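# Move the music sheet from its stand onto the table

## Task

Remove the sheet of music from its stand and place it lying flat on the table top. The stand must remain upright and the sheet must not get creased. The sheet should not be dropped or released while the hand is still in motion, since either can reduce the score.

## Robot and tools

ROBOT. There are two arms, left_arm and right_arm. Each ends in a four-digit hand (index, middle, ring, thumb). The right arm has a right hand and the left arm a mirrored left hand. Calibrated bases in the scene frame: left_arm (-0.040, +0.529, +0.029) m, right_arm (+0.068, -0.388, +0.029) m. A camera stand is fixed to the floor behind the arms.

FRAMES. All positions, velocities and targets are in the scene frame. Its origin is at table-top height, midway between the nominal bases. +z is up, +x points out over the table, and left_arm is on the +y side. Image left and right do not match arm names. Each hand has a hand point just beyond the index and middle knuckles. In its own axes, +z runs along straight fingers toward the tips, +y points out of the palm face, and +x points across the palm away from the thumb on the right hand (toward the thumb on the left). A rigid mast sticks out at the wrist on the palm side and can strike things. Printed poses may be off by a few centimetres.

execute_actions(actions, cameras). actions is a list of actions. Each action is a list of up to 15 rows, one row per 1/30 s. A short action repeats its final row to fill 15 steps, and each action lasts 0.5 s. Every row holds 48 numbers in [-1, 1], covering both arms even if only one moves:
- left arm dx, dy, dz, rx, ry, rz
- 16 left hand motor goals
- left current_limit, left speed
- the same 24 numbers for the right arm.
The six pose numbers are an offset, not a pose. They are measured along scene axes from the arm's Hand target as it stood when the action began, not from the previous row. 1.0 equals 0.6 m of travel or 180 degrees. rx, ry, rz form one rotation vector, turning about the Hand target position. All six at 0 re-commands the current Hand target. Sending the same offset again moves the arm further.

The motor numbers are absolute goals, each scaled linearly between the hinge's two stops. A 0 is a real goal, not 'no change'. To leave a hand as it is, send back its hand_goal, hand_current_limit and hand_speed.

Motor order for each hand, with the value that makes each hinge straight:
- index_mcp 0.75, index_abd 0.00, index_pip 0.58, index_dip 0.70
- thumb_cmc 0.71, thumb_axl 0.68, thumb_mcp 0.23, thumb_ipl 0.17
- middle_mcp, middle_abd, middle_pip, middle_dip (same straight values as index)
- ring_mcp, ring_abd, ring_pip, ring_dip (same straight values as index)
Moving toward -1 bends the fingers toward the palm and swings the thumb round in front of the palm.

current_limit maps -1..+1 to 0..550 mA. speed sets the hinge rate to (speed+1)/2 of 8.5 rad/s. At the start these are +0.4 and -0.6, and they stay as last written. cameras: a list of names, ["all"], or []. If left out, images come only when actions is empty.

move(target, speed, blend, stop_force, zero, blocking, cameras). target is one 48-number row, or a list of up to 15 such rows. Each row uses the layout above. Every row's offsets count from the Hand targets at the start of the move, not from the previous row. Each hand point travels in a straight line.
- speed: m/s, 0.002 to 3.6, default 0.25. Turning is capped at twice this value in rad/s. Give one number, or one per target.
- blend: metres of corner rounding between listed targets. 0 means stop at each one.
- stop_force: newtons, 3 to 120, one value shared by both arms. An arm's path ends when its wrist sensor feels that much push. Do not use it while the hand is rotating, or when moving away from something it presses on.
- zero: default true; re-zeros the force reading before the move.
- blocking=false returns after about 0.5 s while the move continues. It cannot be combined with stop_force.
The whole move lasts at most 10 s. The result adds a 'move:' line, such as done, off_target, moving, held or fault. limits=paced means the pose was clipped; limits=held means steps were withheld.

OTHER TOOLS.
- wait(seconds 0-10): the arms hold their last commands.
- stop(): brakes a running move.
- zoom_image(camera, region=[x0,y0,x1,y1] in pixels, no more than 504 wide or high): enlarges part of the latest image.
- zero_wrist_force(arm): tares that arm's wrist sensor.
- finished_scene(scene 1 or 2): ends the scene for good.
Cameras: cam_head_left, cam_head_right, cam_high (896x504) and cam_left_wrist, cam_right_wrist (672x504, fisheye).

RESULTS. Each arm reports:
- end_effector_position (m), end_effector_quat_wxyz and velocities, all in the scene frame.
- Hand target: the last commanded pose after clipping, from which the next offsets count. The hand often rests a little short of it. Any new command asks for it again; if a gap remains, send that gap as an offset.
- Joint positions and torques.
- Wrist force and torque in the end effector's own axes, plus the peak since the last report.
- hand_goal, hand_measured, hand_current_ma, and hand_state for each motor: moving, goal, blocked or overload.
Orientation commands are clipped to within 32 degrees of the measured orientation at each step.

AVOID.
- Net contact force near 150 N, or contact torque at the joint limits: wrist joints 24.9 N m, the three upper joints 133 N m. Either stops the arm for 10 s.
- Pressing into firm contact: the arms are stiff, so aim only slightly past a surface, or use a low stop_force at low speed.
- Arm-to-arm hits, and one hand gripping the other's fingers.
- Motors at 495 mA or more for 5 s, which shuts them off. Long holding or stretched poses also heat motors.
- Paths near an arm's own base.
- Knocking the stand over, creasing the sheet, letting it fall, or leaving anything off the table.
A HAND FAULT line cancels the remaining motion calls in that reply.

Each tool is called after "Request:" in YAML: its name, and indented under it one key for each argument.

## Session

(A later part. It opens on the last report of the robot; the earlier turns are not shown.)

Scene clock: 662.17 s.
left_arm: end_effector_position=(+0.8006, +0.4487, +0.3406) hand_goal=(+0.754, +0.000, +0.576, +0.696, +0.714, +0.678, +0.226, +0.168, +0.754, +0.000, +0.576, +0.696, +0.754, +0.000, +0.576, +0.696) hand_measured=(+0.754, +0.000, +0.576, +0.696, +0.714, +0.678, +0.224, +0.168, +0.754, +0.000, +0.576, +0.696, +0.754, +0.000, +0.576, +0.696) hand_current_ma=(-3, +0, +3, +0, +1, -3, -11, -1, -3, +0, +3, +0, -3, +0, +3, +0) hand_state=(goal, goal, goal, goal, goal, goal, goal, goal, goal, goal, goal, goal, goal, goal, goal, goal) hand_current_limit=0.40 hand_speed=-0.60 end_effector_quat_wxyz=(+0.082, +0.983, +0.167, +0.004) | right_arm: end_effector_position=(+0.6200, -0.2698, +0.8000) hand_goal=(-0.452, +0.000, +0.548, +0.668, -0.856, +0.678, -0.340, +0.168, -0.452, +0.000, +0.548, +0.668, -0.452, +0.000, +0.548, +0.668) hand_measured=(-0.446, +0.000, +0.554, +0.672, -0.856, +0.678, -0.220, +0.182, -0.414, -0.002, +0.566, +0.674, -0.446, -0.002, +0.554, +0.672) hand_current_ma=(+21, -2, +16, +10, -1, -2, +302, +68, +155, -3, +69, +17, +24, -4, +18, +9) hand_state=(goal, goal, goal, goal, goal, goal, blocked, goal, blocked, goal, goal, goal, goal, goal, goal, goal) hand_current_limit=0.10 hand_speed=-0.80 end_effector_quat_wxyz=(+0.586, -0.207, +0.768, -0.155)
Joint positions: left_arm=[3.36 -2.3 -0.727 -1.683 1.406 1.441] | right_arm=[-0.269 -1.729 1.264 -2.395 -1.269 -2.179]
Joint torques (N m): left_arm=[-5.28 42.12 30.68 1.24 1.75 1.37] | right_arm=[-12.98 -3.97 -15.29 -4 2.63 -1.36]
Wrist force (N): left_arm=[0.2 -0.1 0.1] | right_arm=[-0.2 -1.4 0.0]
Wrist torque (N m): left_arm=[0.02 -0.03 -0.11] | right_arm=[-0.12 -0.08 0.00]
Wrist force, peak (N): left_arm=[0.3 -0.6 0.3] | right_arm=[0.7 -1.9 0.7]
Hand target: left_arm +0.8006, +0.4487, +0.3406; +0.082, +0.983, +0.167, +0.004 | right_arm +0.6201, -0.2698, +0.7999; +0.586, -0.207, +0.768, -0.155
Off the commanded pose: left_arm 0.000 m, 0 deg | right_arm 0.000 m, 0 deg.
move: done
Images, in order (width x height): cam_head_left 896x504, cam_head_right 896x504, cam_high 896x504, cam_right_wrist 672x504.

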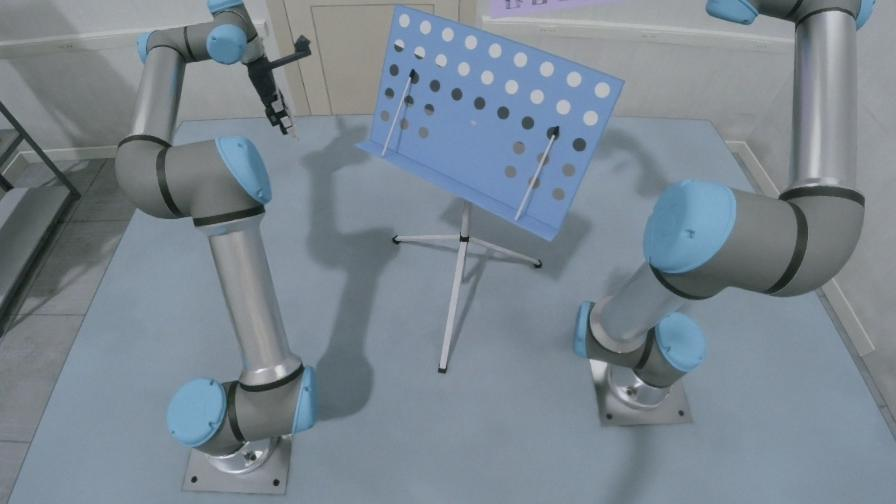

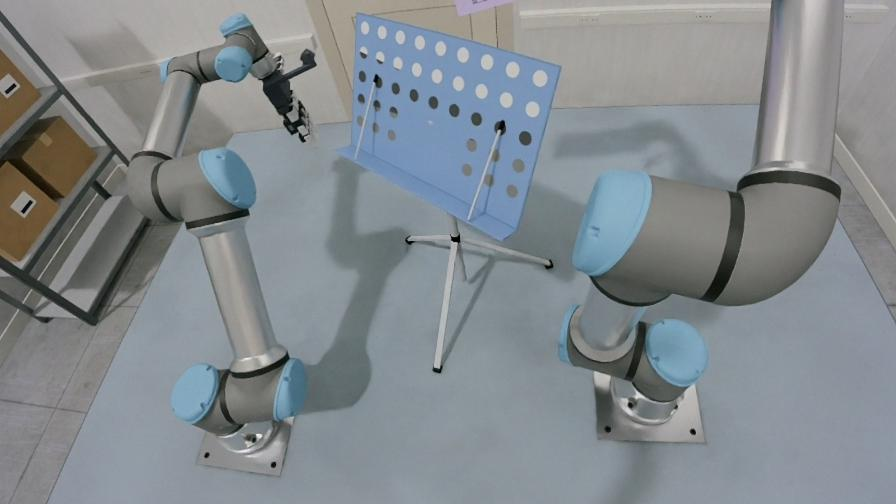

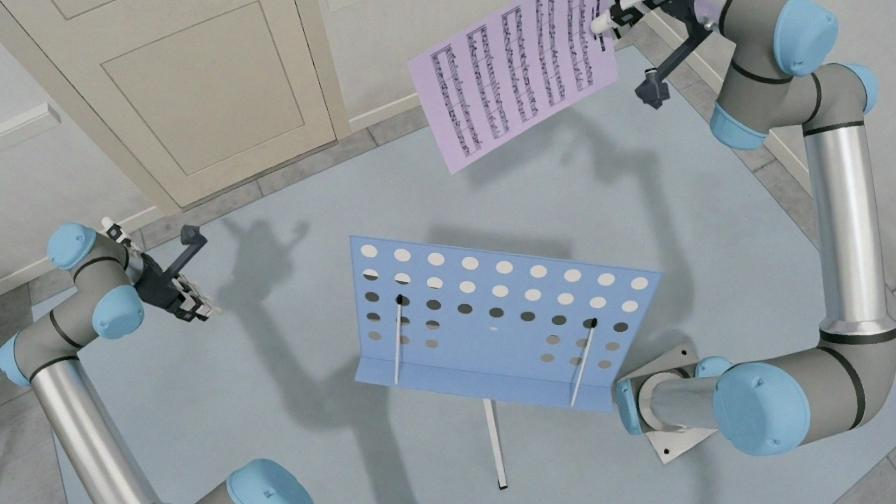

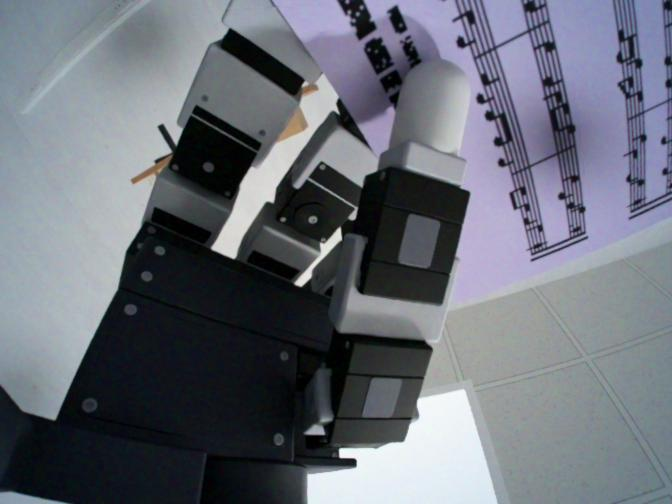

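Request:
move:
  target: [0,0,0,0,0,0,0.754,0.0,0.576,0.696,0.714,0.678,0.226,0.168,0.754,0.0,0.576,0.696,0.754,0.0,0.576,0.696,0.4,-0.6,0.033,-0.183,-0.5,-0.05,0.3799,-0.038,-0.452,0,0.547,0.667,-0.857,0.677,-0.34,0.168,-0.452,0,0.547,0.667,-0.452,0,0.547,0.667,0.1,-0.8]
  speed: 0.2
  cameras: ["cam_head_left","cam_head_right","cam_high","cam_right_wrist"]

Scene clock: 692.07 s.
left_arm: end_effector_position=(+0.8006, +0.4487, +0.3406) hand_goal=(+0.754, +0.000, +0.576, +0.696, +0.714, +0.678, +0.226, +0.168, +0.754, +0.000, +0.576, +0.696, +0.754, +0.000, +0.576, +0.696) hand_measured=(+0.754, +0.000, +0.576, +0.696, +0.714, +0.678, +0.224, +0.168, +0.754, +0.000, +0.576, +0.696, +0.754, +0.000, +0.576, +0.696) hand_current_ma=(-3, +0, +3, +0, +1, -3, -11, -1, -3, +0, +3, +0, -3, +0, +3, +0) hand_state=(goal, goal, goal, goal, goal, goal, goal, goal, goal, goal, goal, goal, goal, goal, goal, goal) hand_current_limit=0.40 hand_speed=-0.60 end_effector_quat_wxyz=(+0.082, +0.983, +0.167, +0.004) | right_arm: end_effector_position=(+0.6399, -0.3796, +0.5000) hand_goal=(-0.452, +0.000, +0.548, +0.668, -0.856, +0.678, -0.340, +0.168, -0.452, +0.000, +0.548, +0.668, -0.452, +0.000, +0.548, +0.668) hand_measured=(-0.442, +0.000, +0.554, +0.672, -0.856, +0.678, -0.222, +0.182, -0.414, -0.002, +0.566, +0.674, -0.442, -0.002, +0.554, +0.672) hand_current_ma=(+39, -2, +16, +10, -1, -2, +302, +70, +162, -2, +69, +17, +37, -4, +18, +9) hand_state=(goal, goal, goal, goal, goal, goal, blocked, goal, blocked, goal, goal, goal, goal, goal, goal, goal) hand_current_limit=0.10 hand_speed=-0.80 end_effector_quat_wxyz=(+0.027, -0.257, +0.961, -0.101)
Joint positions: left_arm=[3.36 -2.3 -0.727 -1.683 1.406 1.441] | right_arm=[-0.254 -1.374 1.068 -1.418 -1.714 -2.4]
Joint torques (N m): left_arm=[-3.98 41.8 29.65 1.4 1.71 1.28] | right_arm=[11.73 -21.74 -33.74 -0.37 -1.96 2.18]
Wrist force (N): left_arm=[-0.1 -0.3 -0.1] | right_arm=[-0.5 -1.1 -1.9]
Wrist torque (N m): left_arm=[0.00 0.01 -0.13] | right_arm=[0.18 -0.03 -0.14]
Wrist force, peak (N): left_arm=[-0.3 -0.4 0.4] | right_arm=[-0.6 -1.4 -2.1]
Hand target: left_arm +0.8006, +0.4487, +0.3406; +0.082, +0.983, +0.167, +0.004 | right_arm +0.6399, -0.3796, +0.4999; +0.027, -0.257, +0.961, -0.101
Off the commanded pose: left_arm 0.000 m, 0 deg | right_arm 0.000 m, 0 deg.
move: done
Images, in order (width x height): cam_head_left 896x504, cam_head_right 896x504, cam_high 896x504, cam_right_wrist 672x504.

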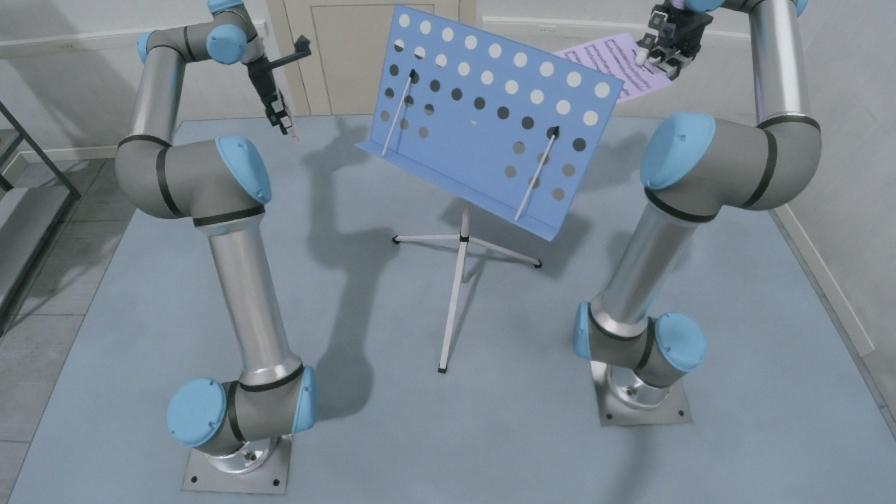

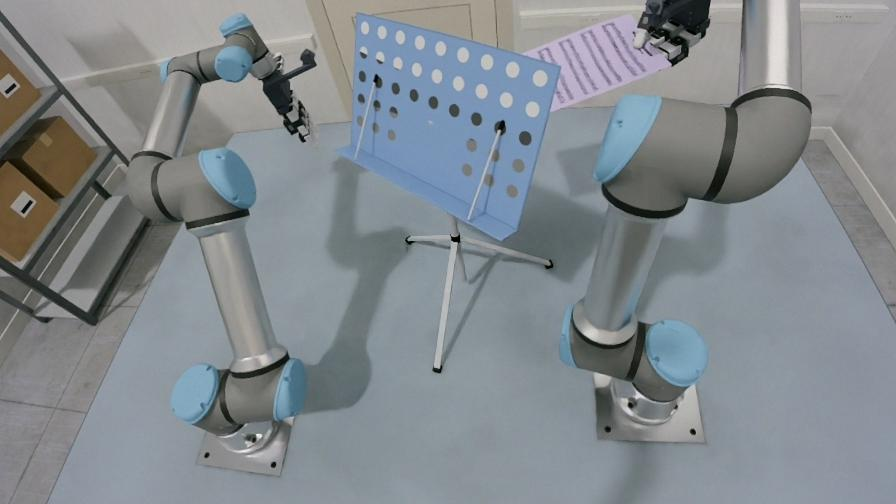

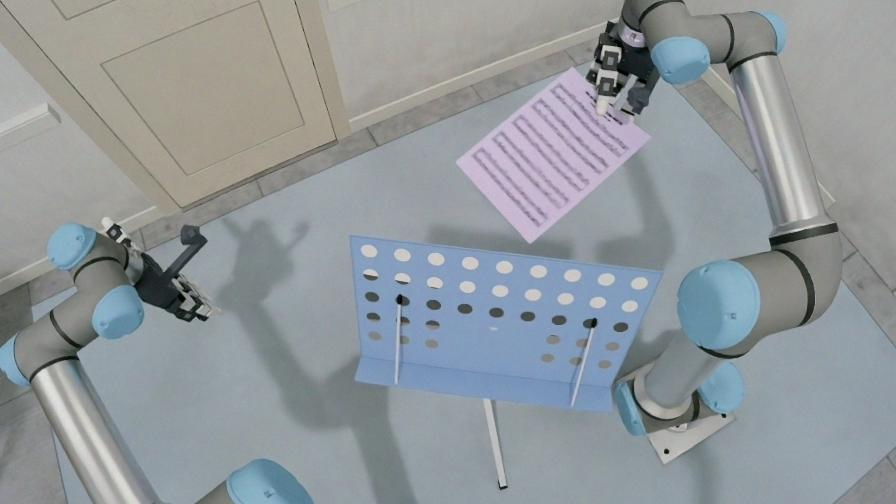

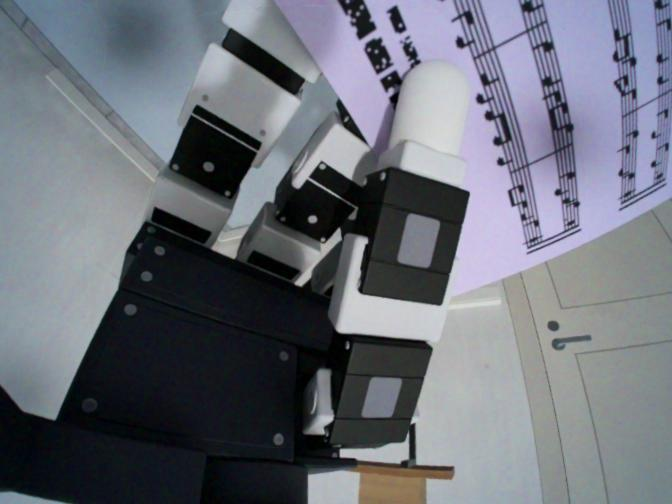

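Request:
move:
  target:
    - [0,0,0,0,0,0,0.754,0.0,0.576,0.696,0.714,0.678,0.226,0.168,0.754,0.0,0.576,0.696,0.754,0.0,0.576,0.696,0.4,-0.6,0.083,-0.034,-0.383,0,0,0,-0.452,0,0.547,0.667,-0.857,0.677,-0.34,0.168,-0.452,0,0.547,0.667,-0.452,0,0.547,0.667,0.1,-0.8]
    - [0,0,0,0,0,0,0.754,0.0,0.576,0.696,0.714,0.678,0.226,0.168,0.754,0.0,0.576,0.696,0.754,0.0,0.576,0.696,0.4,-0.6,0.108,-0.15,-0.6,0,0,0,-0.452,0,0.547,0.667,-0.857,0.677,-0.34,0.168,-0.452,0,0.547,0.667,-0.452,0,0.547,0.667,0.1,-0.8]
    - [0,0,0,0,0,0,0.754,0.0,0.576,0.696,0.714,0.678,0.226,0.168,0.754,0.0,0.576,0.696,0.754,0.0,0.576,0.696,0.4,-0.6,0.125,-0.225,-0.7,0,0,0,-0.452,0,0.547,0.667,-0.857,0.677,-0.34,0.168,-0.452,0,0.547,0.667,-0.452,0,0.547,0.667,0.1,-0.8]
  speed: [0.2,0.1,0.08]
  blend: 0.03
  cameras: ["cam_head_left","cam_head_right","cam_high","cam_right_wrist"]

Request:
zoom_image:
  camera: "cam_high"
  region: [420, 60, 720, 300]

Scene clock: 721.07 s.
left_arm: end_effector_position=(+0.8006, +0.4487, +0.3406) hand_goal=(+0.754, +0.000, +0.576, +0.696, +0.714, +0.678, +0.226, +0.168, +0.754, +0.000, +0.576, +0.696, +0.754, +0.000, +0.576, +0.696) hand_measured=(+0.754, +0.000, +0.576, +0.696, +0.714, +0.678, +0.224, +0.168, +0.754, +0.000, +0.576, +0.696, +0.754, +0.000, +0.576, +0.696) hand_current_ma=(-3, +0, +3, +0, +1, -3, -11, -1, -3, +0, +3, +0, -3, +0, +3, +0) hand_state=(goal, goal, goal, goal, goal, goal, goal, goal, goal, goal, goal, goal, goal, goal, goal, goal) hand_current_limit=0.40 hand_speed=-0.60 end_effector_quat_wxyz=(+0.082, +0.983, +0.167, +0.004) | right_arm: end_effector_position=(+0.7149, -0.5146, +0.0800) hand_goal=(-0.452, +0.000, +0.548, +0.668, -0.856, +0.678, -0.340, +0.168, -0.452, +0.000, +0.548, +0.668, -0.452, +0.000, +0.548, +0.668) hand_measured=(-0.442, +0.000, +0.554, +0.672, -0.856, +0.678, -0.222, +0.182, -0.414, -0.002, +0.566, +0.674, -0.442, -0.002, +0.554, +0.672) hand_current_ma=(+39, -2, +16, +10, -1, -2, +302, +70, +162, -2, +69, +17, +38, -4, +18, +9) hand_state=(goal, goal, goal, goal, goal, goal, blocked, goal, blocked, goal, goal, goal, goal, goal, goal, goal) hand_current_limit=0.10 hand_speed=-0.80 end_effector_quat_wxyz=(+0.027, -0.257, +0.961, -0.101)
Joint positions: left_arm=[3.36 -2.3 -0.727 -1.683 1.406 1.441] | right_arm=[-0.417 -0.965 1.611 -2.391 -1.688 -2.562]
Joint torques (N m): left_arm=[-4.13 41.88 30.77 1.16 1.75 1.07] | right_arm=[-13.28 -34.38 -31.75 -4.07 2.69 -1.65]
Wrist force (N): left_arm=[-0.1 -0.2 0.2] | right_arm=[-0.3 -1.1 -1.8]
Wrist torque (N m): left_arm=[0.01 0.02 -0.14] | right_arm=[0.17 -0.04 0.00]
Wrist force, peak (N): left_arm=[0.5 -0.1 -0.3] | right_arm=[0.0 -0.8 -3.5]
Hand target: left_arm +0.8006, +0.4487, +0.3406; +0.082, +0.983, +0.167, +0.004 | right_arm +0.7149, -0.5146, +0.0799; +0.027, -0.257, +0.961, -0.101
Off the commanded pose: left_arm 0.000 m, 0 deg | right_arm 0.000 m, 0 deg.
move: done
Images, in order (width x height): cam_head_left 896x504, cam_head_right 896x504, cam_high 896x504, cam_right_wrist 672x504.

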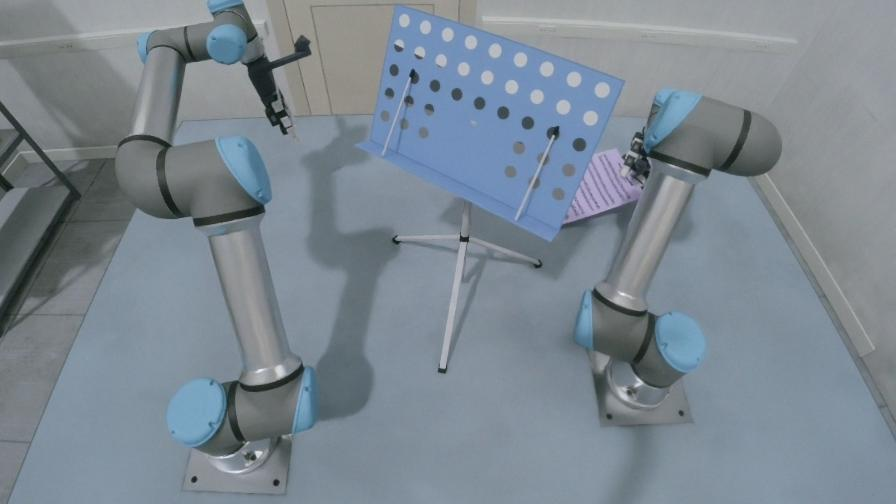

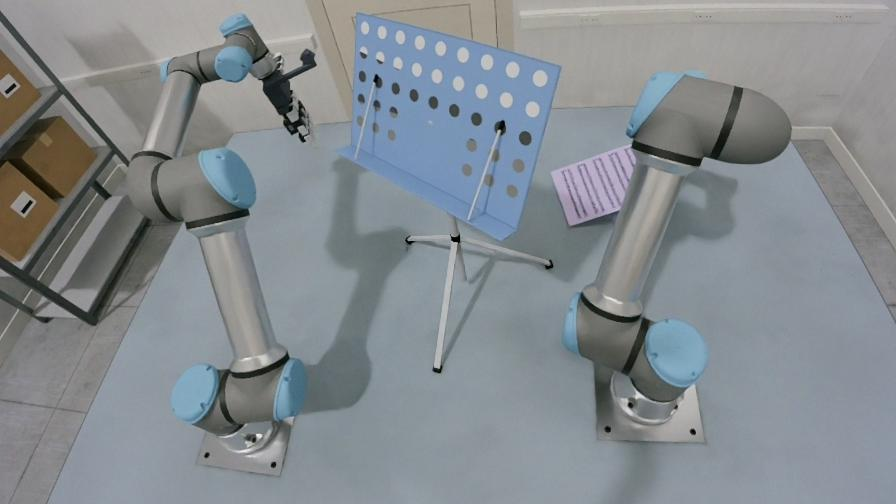

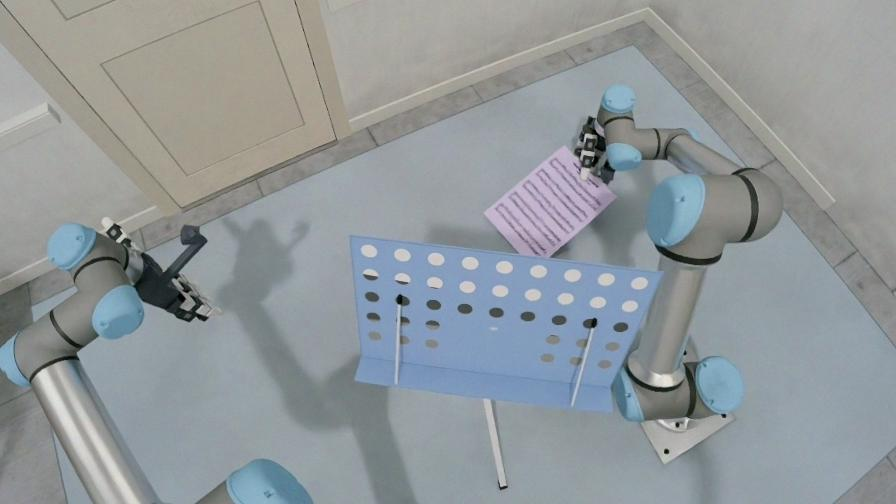

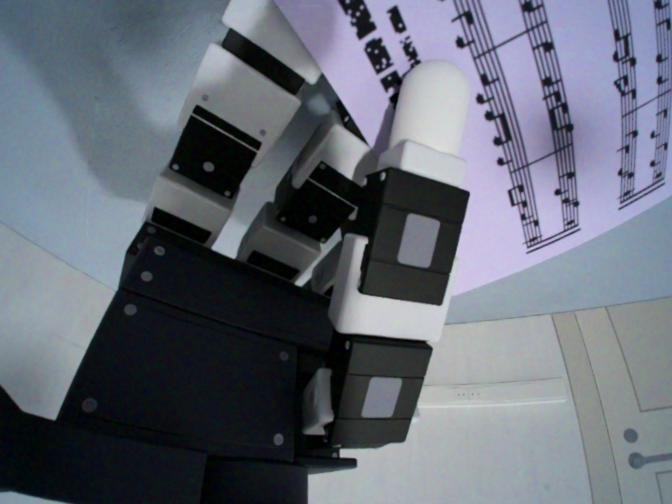

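Scaled by 1.680 from the camera's 896x504 image, which has a finer 1280x720 frame.

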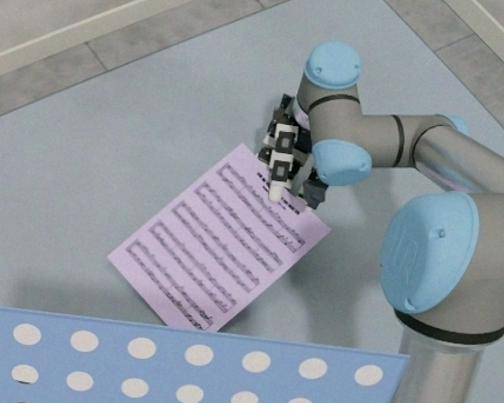

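Request:
move:
  target: [0,0,0,0,0,0,0.754,0.0,0.576,0.696,0.714,0.678,0.226,0.168,0.754,0.0,0.576,0.696,0.754,0.0,0.576,0.696,0.4,-0.6,0.003,-0.012,-0.08,0,0,0,-0.452,0,0.547,0.667,-0.857,0.677,-0.34,0.168,-0.452,0,0.547,0.667,-0.452,0,0.547,0.667,0.1,-0.8]
  speed: 0.02
  stop_force: 3
  cameras: ["cam_head_left","cam_head_right","cam_high","cam_right_wrist"]

Request:
zoom_image:
  camera: "cam_high"
  region: [480, 80, 680, 280]

Scene clock: 737.40 s.
left_arm: end_effector_position=(+0.8006, +0.4487, +0.3406) hand_goal=(+0.754, +0.000, +0.576, +0.696, +0.714, +0.678, +0.226, +0.168, +0.754, +0.000, +0.576, +0.696, +0.754, +0.000, +0.576, +0.696) hand_measured=(+0.754, +0.000, +0.576, +0.696, +0.714, +0.678, +0.224, +0.168, +0.754, +0.000, +0.576, +0.696, +0.754, +0.000, +0.576, +0.696) hand_current_ma=(-3, +0, +3, +0, +1, -3, -11, -1, -3, +0, +3, +0, -3, +0, +3, +0) hand_state=(goal, goal, goal, goal, goal, goal, goal, goal, goal, goal, goal, goal, goal, goal, goal, goal) hand_current_limit=0.40 hand_speed=-0.60 end_effector_quat_wxyz=(+0.082, +0.983, +0.167, +0.004) | right_arm: end_effector_position=(+0.7164, -0.5207, +0.0395) hand_goal=(-0.452, +0.000, +0.548, +0.668, -0.856, +0.678, -0.340, +0.168, -0.452, +0.000, +0.548, +0.668, -0.452, +0.000, +0.548, +0.668) hand_measured=(-0.442, +0.000, +0.554, +0.672, -0.856, +0.678, -0.224, +0.186, -0.416, +0.000, +0.578, +0.674, -0.442, -0.002, +0.554, +0.672) hand_current_ma=(+39, -2, +16, +10, +0, -2, +302, +88, +147, -1, +114, +22, +38, -4, +18, +9) hand_state=(goal, goal, goal, goal, goal, goal, blocked, goal, blocked, goal, blocked, goal, goal, goal, goal, goal) hand_current_limit=0.10 hand_speed=-0.80 end_effector_quat_wxyz=(+0.027, -0.257, +0.961, -0.101)
Joint positions: left_arm=[3.36 -2.3 -0.727 -1.683 1.406 1.441] | right_arm=[-0.424 -0.898 1.623 -2.471 -1.687 -2.569]
Joint torques (N m): left_arm=[-4.91 42.52 30.32 1.33 1.71 1.13] | right_arm=[12.19 -54.35 -28.24 -0.24 0.89 1.89]
Wrist force (N): left_arm=[0.3 -0.2 -0.1] | right_arm=[-0.2 -1.5 -2.2]
Wrist torque (N m): left_arm=[0.02 -0.03 -0.11] | right_arm=[0.14 -0.06 0.02]
Wrist force, peak (N): left_arm=[0.6 0.0 -0.3] | right_arm=[-0.2 -5.4 -9.9]
Hand target: left_arm +0.8006, +0.4487, +0.3406; +0.082, +0.983, +0.167, +0.004 | right_arm +0.7164, -0.5207, +0.0395; +0.027, -0.257, +0.961, -0.101 (not the last commanded pose)
Off the commanded pose: left_arm 0.000 m, 0 deg | right_arm 0.008 m, 0 deg.
move: contact (right_arm)
Images, in order (width x height): cam_head_left 896x504, cam_head_right 896x504, cam_high 896x504, cam_right_wrist 672x504.

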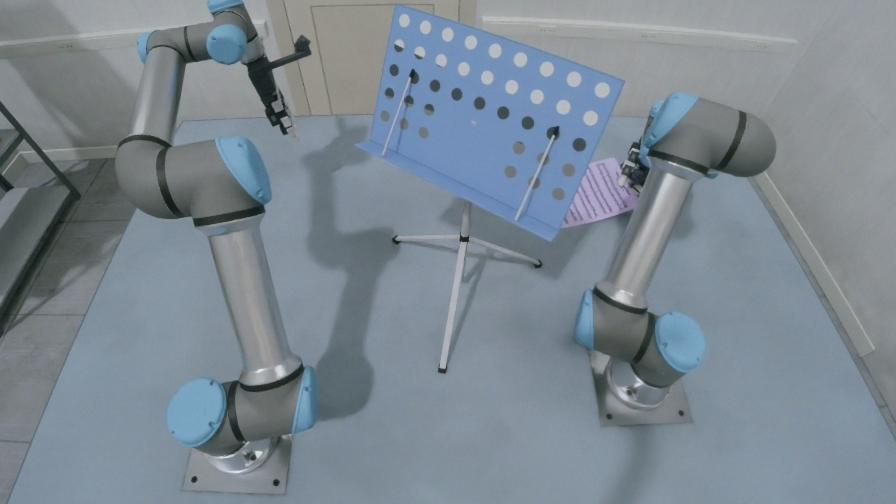

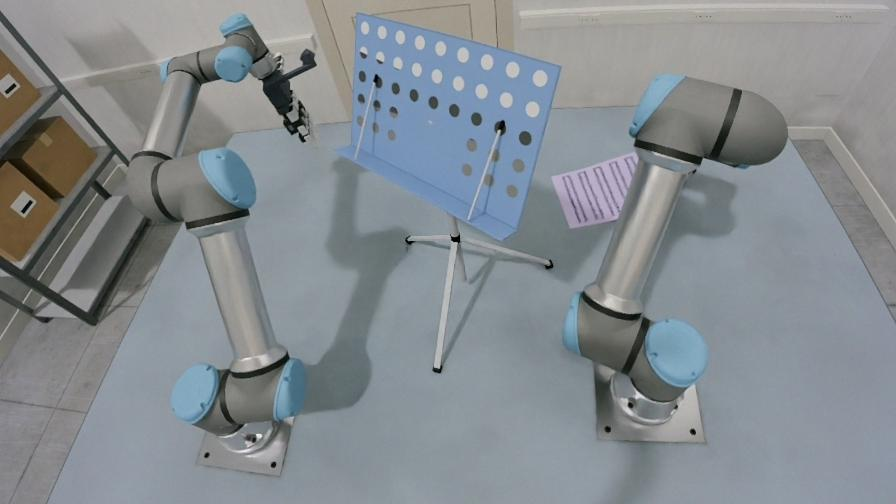

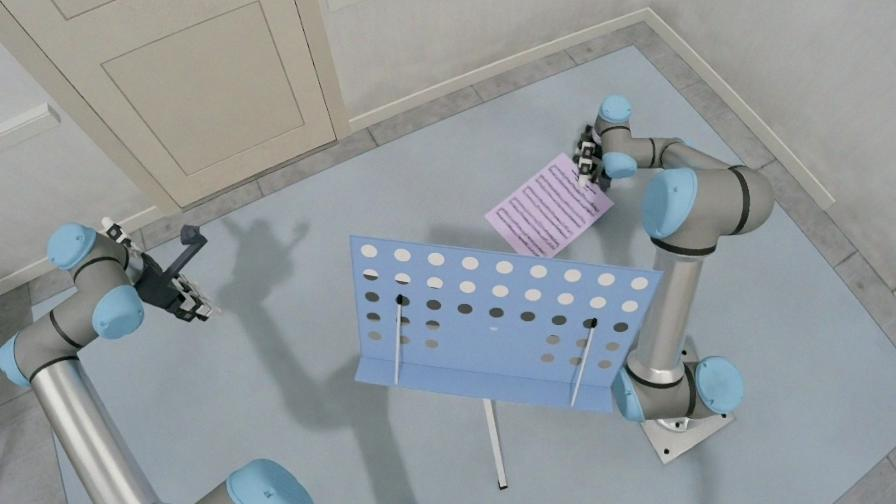

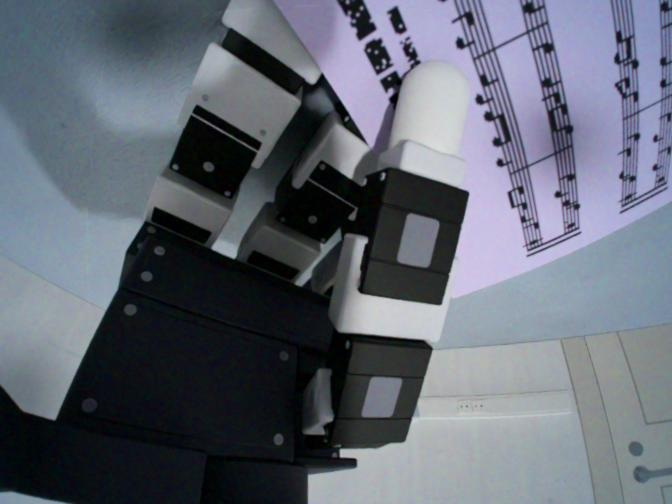

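Scaled by 2.520 from the camera's 896x504 image, which has a finer 1280x720 frame.

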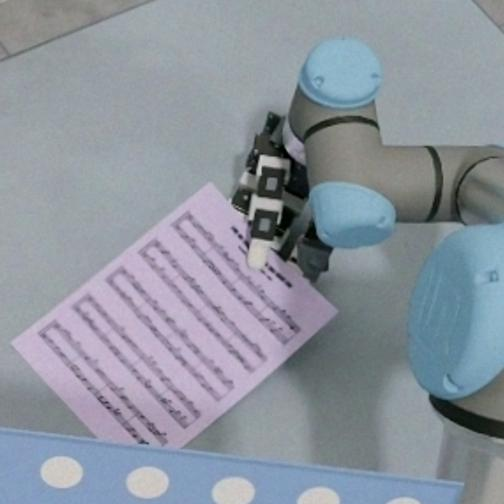

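Request:
move:
  target: [0,0,0,0,0,0,0.754,0.0,0.576,0.696,0.714,0.678,0.226,0.168,0.754,0.0,0.576,0.696,0.754,0.0,0.576,0.696,0.4,-0.6,0,0,0,0,0,0,-0.452,0,0.547,0.667,-0.857,0.677,0.1,0.168,-0.452,0,0.547,0.667,-0.452,0,0.547,0.667,0.1,-0.95]
  speed: 0.05
  cameras: ["cam_head_left","cam_high","cam_right_wrist"]

Request:
zoom_image:
  camera: "cam_high"
  region: [480, 80, 680, 280]

Scene clock: 747.13 s.
left_arm: end_effector_position=(+0.8006, +0.4487, +0.3406) hand_goal=(+0.754, +0.000, +0.576, +0.696, +0.714, +0.678, +0.226, +0.168, +0.754, +0.000, +0.576, +0.696, +0.754, +0.000, +0.576, +0.696) hand_measured=(+0.754, +0.000, +0.576, +0.696, +0.714, +0.678, +0.224, +0.168, +0.754, +0.000, +0.576, +0.696, +0.754, +0.000, +0.576, +0.696) hand_current_ma=(-3, +0, +3, +0, +1, -3, -11, -1, -3, +0, +3, +0, -3, +0, +3, +0) hand_state=(goal, goal, goal, goal, goal, goal, goal, goal, goal, goal, goal, goal, goal, goal, goal, goal) hand_current_limit=0.40 hand_speed=-0.60 end_effector_quat_wxyz=(+0.082, +0.983, +0.167, +0.004) | right_arm: end_effector_position=(+0.7164, -0.5207, +0.0395) hand_goal=(-0.452, +0.000, +0.548, +0.668, -0.856, +0.678, +0.100, +0.168, -0.452, +0.000, +0.548, +0.668, -0.452, +0.000, +0.548, +0.668) hand_measured=(-0.442, +0.000, +0.554, +0.672, -0.856, +0.678, +0.090, +0.170, -0.430, +0.000, +0.556, +0.672, -0.442, -0.002, +0.554, +0.672) hand_current_ma=(+39, -2, +16, +10, +0, -2, -44, +4, +89, -1, +28, +11, +38, -4, +18, +9) hand_state=(goal, goal, goal, goal, goal, goal, goal, goal, blocked, goal, goal, goal, goal, goal, goal, goal) hand_current_limit=0.10 hand_speed=-0.95 end_effector_quat_wxyz=(+0.027, -0.257, +0.961, -0.101)
Joint positions: left_arm=[3.36 -2.3 -0.727 -1.683 1.406 1.441] | right_arm=[-0.424 -0.898 1.623 -2.471 -1.687 -2.569]
Joint torques (N m): left_arm=[-4.5 42.79 30.39 1.09 1.63 1.12] | right_arm=[11.82 -54.2 -28.61 -0.19 -1.15 1.84]
Wrist force (N): left_arm=[0.3 -0.1 0.0] | right_arm=[0.0 -1.2 -1.6]
Wrist torque (N m): left_arm=[0.01 -0.04 -0.10] | right_arm=[0.13 -0.09 0.02]
Wrist force, peak (N): left_arm=[0.1 -0.1 0.6] | right_arm=[-0.4 -1.4 -2.6]
Hand target: left_arm +0.8006, +0.4487, +0.3406; +0.082, +0.983, +0.167, +0.004 | right_arm +0.7164, -0.5207, +0.0395; +0.027, -0.257, +0.961, -0.101
Off the commanded pose: left_arm 0.000 m, 0 deg | right_arm 0.000 m, 0 deg.
move: done
Images, in order (width x height): cam_head_left 896x504, cam_high 896x504, cam_right_wrist 672x504.

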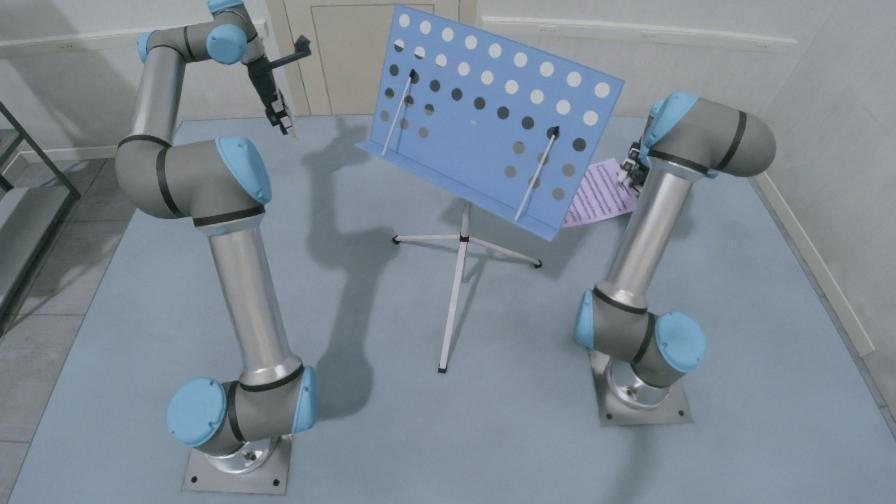

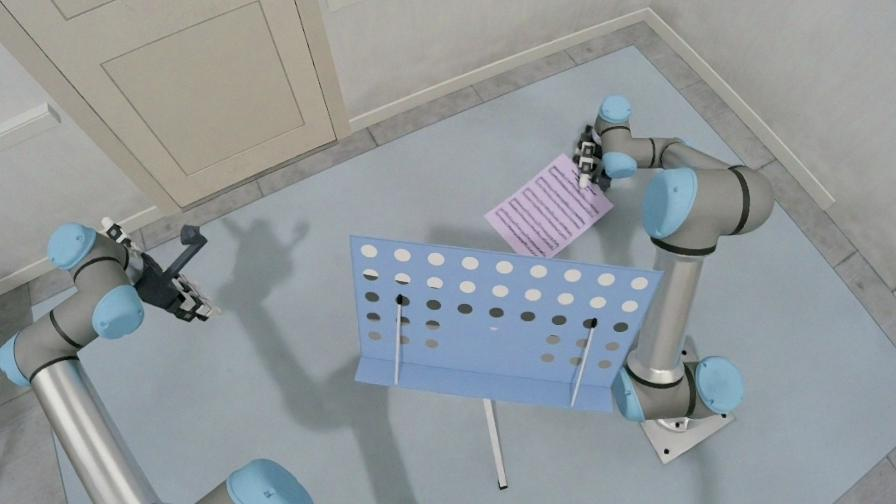

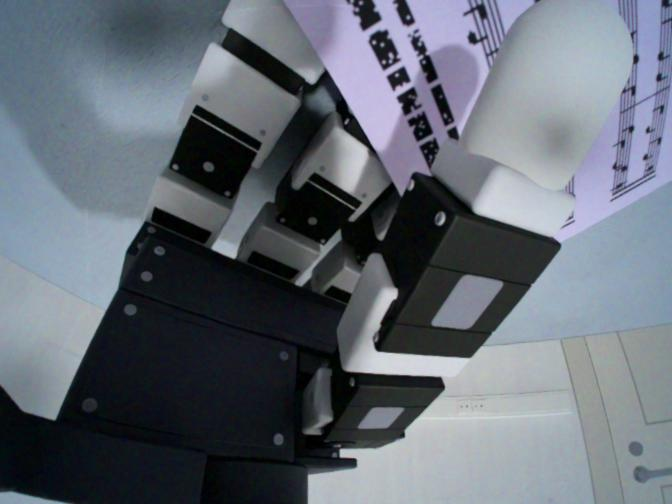

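Scaled by 2.520 from the camera's 896x504 image, which has a finer 1280x720 frame.

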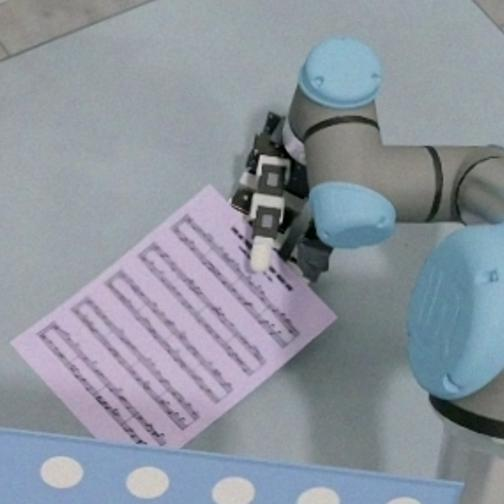

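Request:
move:
  target:
    - [0,0,0,0,0,0,0.754,0.0,0.576,0.696,0.714,0.678,0.226,0.168,0.754,0.0,0.576,0.696,0.754,0.0,0.576,0.696,0.4,-0.6,0.05,-0.0866,0.003,0,0,0,-0.452,0,0.547,0.667,-0.857,0.677,0.1,0.168,-0.452,0,0.547,0.667,-0.452,0,0.547,0.667,0.1,-0.95]
    - [0,0,0,0,0,0,0.754,0.0,0.576,0.696,0.714,0.678,0.226,0.168,0.754,0.0,0.576,0.696,0.754,0.0,0.576,0.696,0.4,-0.6,0.1,-0.173,0.006,0,0,0,-0.452,0,0.547,0.667,-0.857,0.677,0.1,0.168,-0.452,0,0.547,0.667,-0.452,0,0.547,0.667,0.1,-0.95]
  speed: [0.012,0.04]
  blend: 0.005
  cameras: ["cam_head_left","cam_head_right","cam_high"]

Request:
zoom_image:
  camera: "cam_high"
  region: [480, 80, 680, 280]

Scene clock: 765.30 s.
left_arm: end_effector_position=(+0.8006, +0.4487, +0.3406) hand_goal=(+0.754, +0.000, +0.576, +0.696, +0.714, +0.678, +0.226, +0.168, +0.754, +0.000, +0.576, +0.696, +0.754, +0.000, +0.576, +0.696) hand_measured=(+0.754, +0.000, +0.576, +0.696, +0.714, +0.678, +0.224, +0.168, +0.754, +0.000, +0.576, +0.696, +0.754, +0.000, +0.576, +0.696) hand_current_ma=(-3, +0, +3, +0, +1, -3, -11, -1, -3, +0, +3, +0, -3, +0, +3, +0) hand_state=(goal, goal, goal, goal, goal, goal, goal, goal, goal, goal, goal, goal, goal, goal, goal, goal) hand_current_limit=0.40 hand_speed=-0.60 end_effector_quat_wxyz=(+0.082, +0.983, +0.167, +0.004) | right_arm: end_effector_position=(+0.7764, -0.6244, +0.0431) hand_goal=(-0.452, +0.000, +0.548, +0.668, -0.856, +0.678, +0.100, +0.168, -0.452, +0.000, +0.548, +0.668, -0.452, +0.000, +0.548, +0.668) hand_measured=(-0.442, +0.000, +0.554, +0.672, -0.856, +0.678, +0.090, +0.170, -0.430, +0.000, +0.556, +0.672, -0.442, -0.002, +0.554, +0.672) hand_current_ma=(+39, -2, +16, +10, +0, -2, -44, +4, +89, -1, +28, +11, +38, -4, +18, +9) hand_state=(goal, goal, goal, goal, goal, goal, goal, goal, blocked, goal, goal, goal, goal, goal, goal, goal) hand_current_limit=0.10 hand_speed=-0.95 end_effector_quat_wxyz=(+0.027, -0.257, +0.961, -0.101)
Joint positions: left_arm=[3.36 -2.3 -0.727 -1.683 1.406 1.441] | right_arm=[-0.512 -0.728 1.286 -2.314 -1.671 -2.655]
Joint torques (N m): left_arm=[-5.15 43.9 30.59 1.18 1.69 0.95] | right_arm=[-13.37 -42.96 -30.88 -0.37 2.49 -1.68]
Wrist force (N): left_arm=[0.1 -0.3 -0.1] | right_arm=[0.0 -0.7 -1.6]
Wrist torque (N m): left_arm=[0.02 -0.02 -0.11] | right_arm=[0.20 -0.12 0.03]
Wrist force, peak (N): left_arm=[0.0 -0.6 0.0] | right_arm=[-0.1 -1.5 -2.3]
Hand target: left_arm +0.8006, +0.4487, +0.3406; +0.082, +0.983, +0.167, +0.004 | right_arm +0.7764, -0.6245, +0.0431; +0.027, -0.257, +0.961, -0.101
Off the commanded pose: left_arm 0.000 m, 0 deg | right_arm 0.000 m, 0 deg.
move: done
Images, in order (width x height): cam_head_left 896x504, cam_head_right 896x504, cam_high 896x504.

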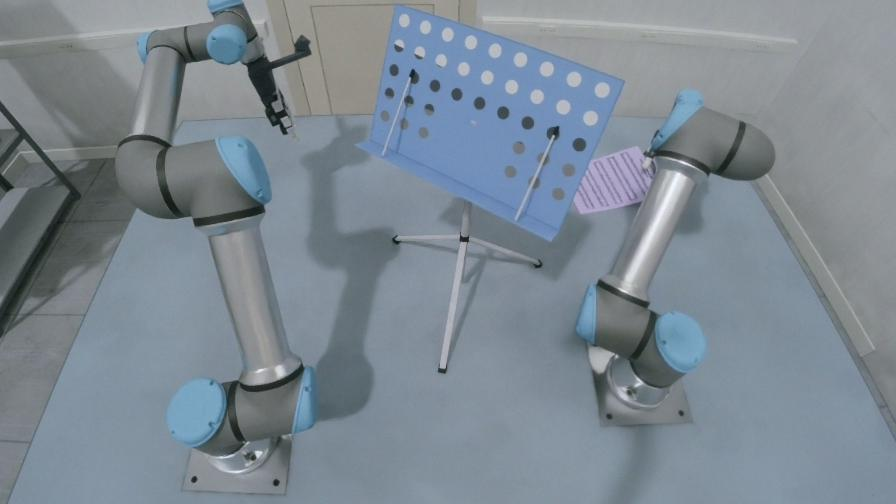

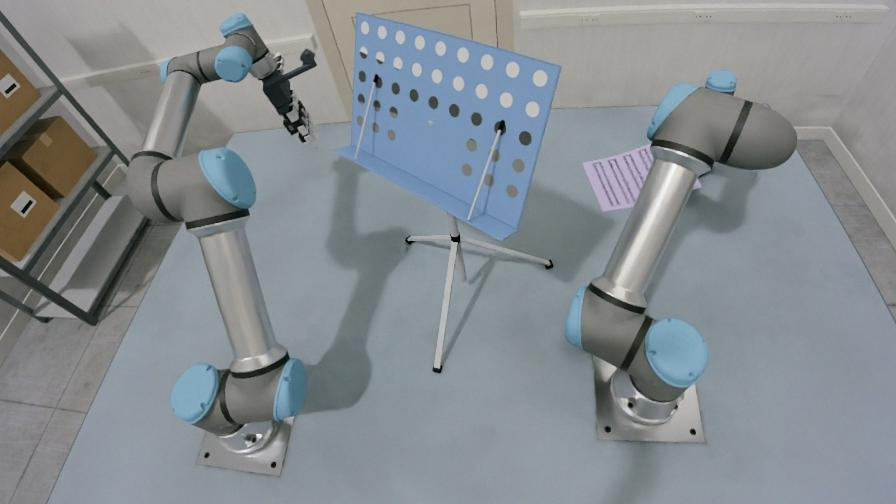

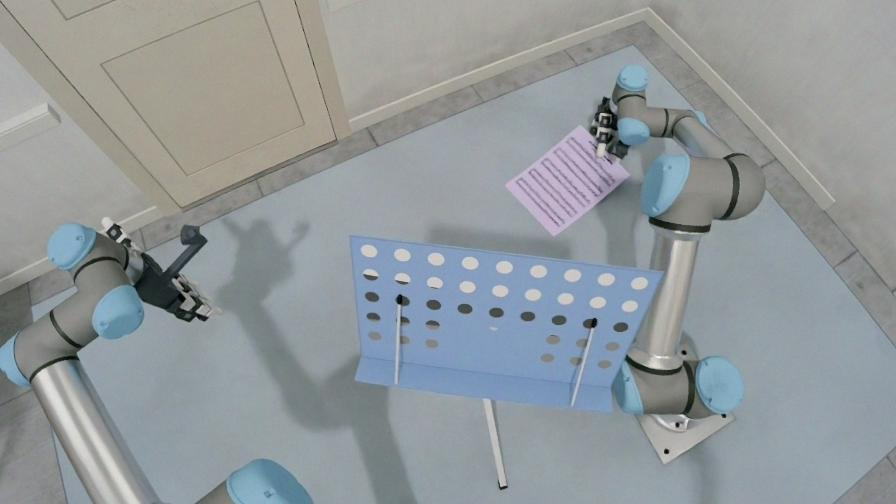

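Scaled by 2.520 from the camera's 896x504 image, which has a finer 1280x720 frame.

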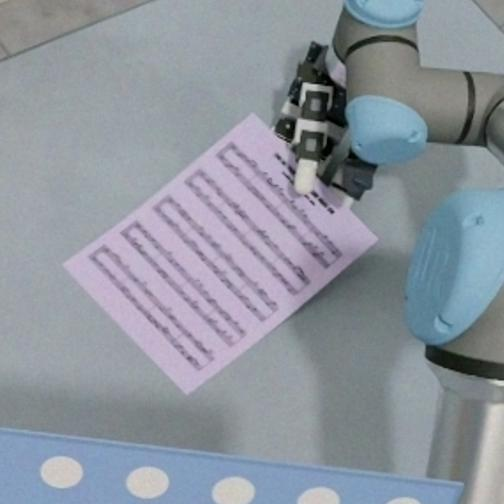

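Request:
wait:
  seconds: 0
  cameras: ["cam_right_wrist","cam_high"]

Request:
zoom_image:
  camera: "cam_high"
  region: [560, 90, 670, 200]

Scene clock: 805.27 s.
left_arm: end_effector_position=(+0.8006, +0.4487, +0.3406) hand_goal=(+0.754, +0.000, +0.576, +0.696, +0.714, +0.678, +0.226, +0.168, +0.754, +0.000, +0.576, +0.696, +0.754, +0.000, +0.576, +0.696) hand_measured=(+0.754, +0.000, +0.576, +0.696, +0.714, +0.678, +0.224, +0.168, +0.754, +0.000, +0.576, +0.696, +0.754, +0.000, +0.576, +0.696) hand_current_ma=(-3, +0, +3, +0, +1, -3, -11, -1, -3, +0, +3, +0, -3, +0, +3, +0) hand_state=(goal, goal, goal, goal, goal, goal, goal, goal, goal, goal, goal, goal, goal, goal, goal, goal) hand_current_limit=0.40 hand_speed=-0.60 end_effector_quat_wxyz=(+0.082, +0.983, +0.167, +0.004) | right_arm: end_effector_position=(+0.7764, -0.6245, +0.0431) hand_goal=(-0.452, +0.000, +0.548, +0.668, -0.856, +0.678, +0.100, +0.168, -0.452, +0.000, +0.548, +0.668, -0.452, +0.000, +0.548, +0.668) hand_measured=(-0.442, +0.000, +0.554, +0.672, -0.856, +0.678, +0.090, +0.170, -0.430, +0.000, +0.556, +0.672, -0.442, -0.002, +0.554, +0.672) hand_current_ma=(+39, -2, +16, +10, +0, -2, -44, +4, +89, -1, +28, +11, +38, -4, +18, +9) hand_state=(goal, goal, goal, goal, goal, goal, goal, goal, blocked, goal, goal, goal, goal, goal, goal, goal) hand_current_limit=0.10 hand_speed=-0.95 end_effector_quat_wxyz=(+0.027, -0.257, +0.961, -0.101)
Joint positions: left_arm=[3.36 -2.3 -0.727 -1.683 1.406 1.441] | right_arm=[-0.512 -0.728 1.286 -2.313 -1.671 -2.655]
Joint torques (N m): left_arm=[-4.29 43.27 29.33 1.31 1.62 0.92] | right_arm=[-13.12 -43.03 -31.89 -0.19 2.5 -1.67]
Wrist force (N): left_arm=[0.0 -0.1 0.0] | right_arm=[-0.2 -1.0 -1.6]
Wrist torque (N m): left_arm=[0.03 0.00 -0.13] | right_arm=[0.15 -0.09 0.01]
Wrist force, peak (N): left_arm=[-0.1 -0.3 0.6] | right_arm=[-0.3 -1.0 -2.2]
Hand target: left_arm +0.8006, +0.4487, +0.3406; +0.082, +0.983, +0.167, +0.004 | right_arm +0.7764, -0.6245, +0.0431; +0.027, -0.257, +0.961, -0.101
Off the commanded pose: left_arm 0.000 m, 0 deg | right_arm 0.000 m, 0 deg.
Images, in order (width x height): cam_high 896x504, cam_right_wrist 672x504.

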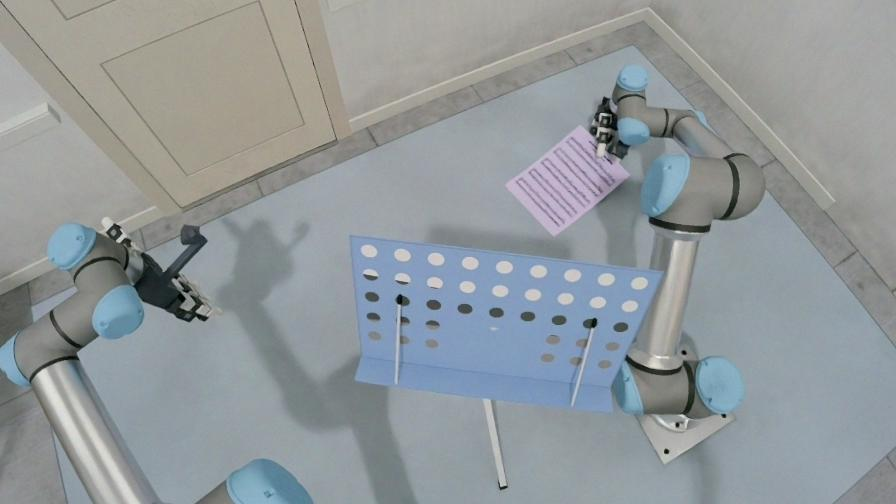

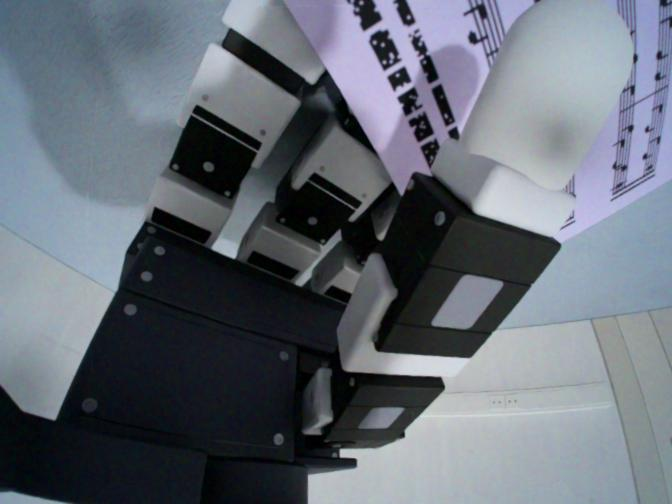

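Scaled by 4.582 from the camera's 896x504 image, which has a finer 1280x720 frame.

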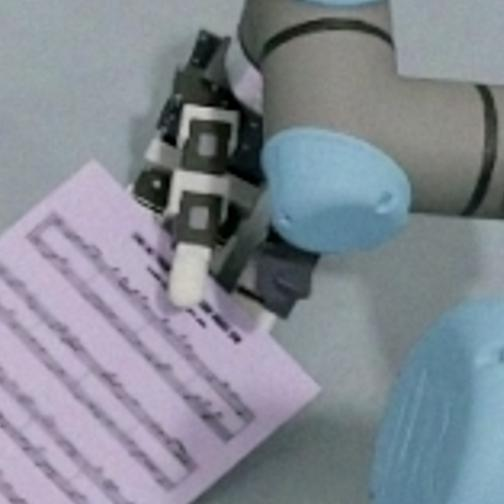

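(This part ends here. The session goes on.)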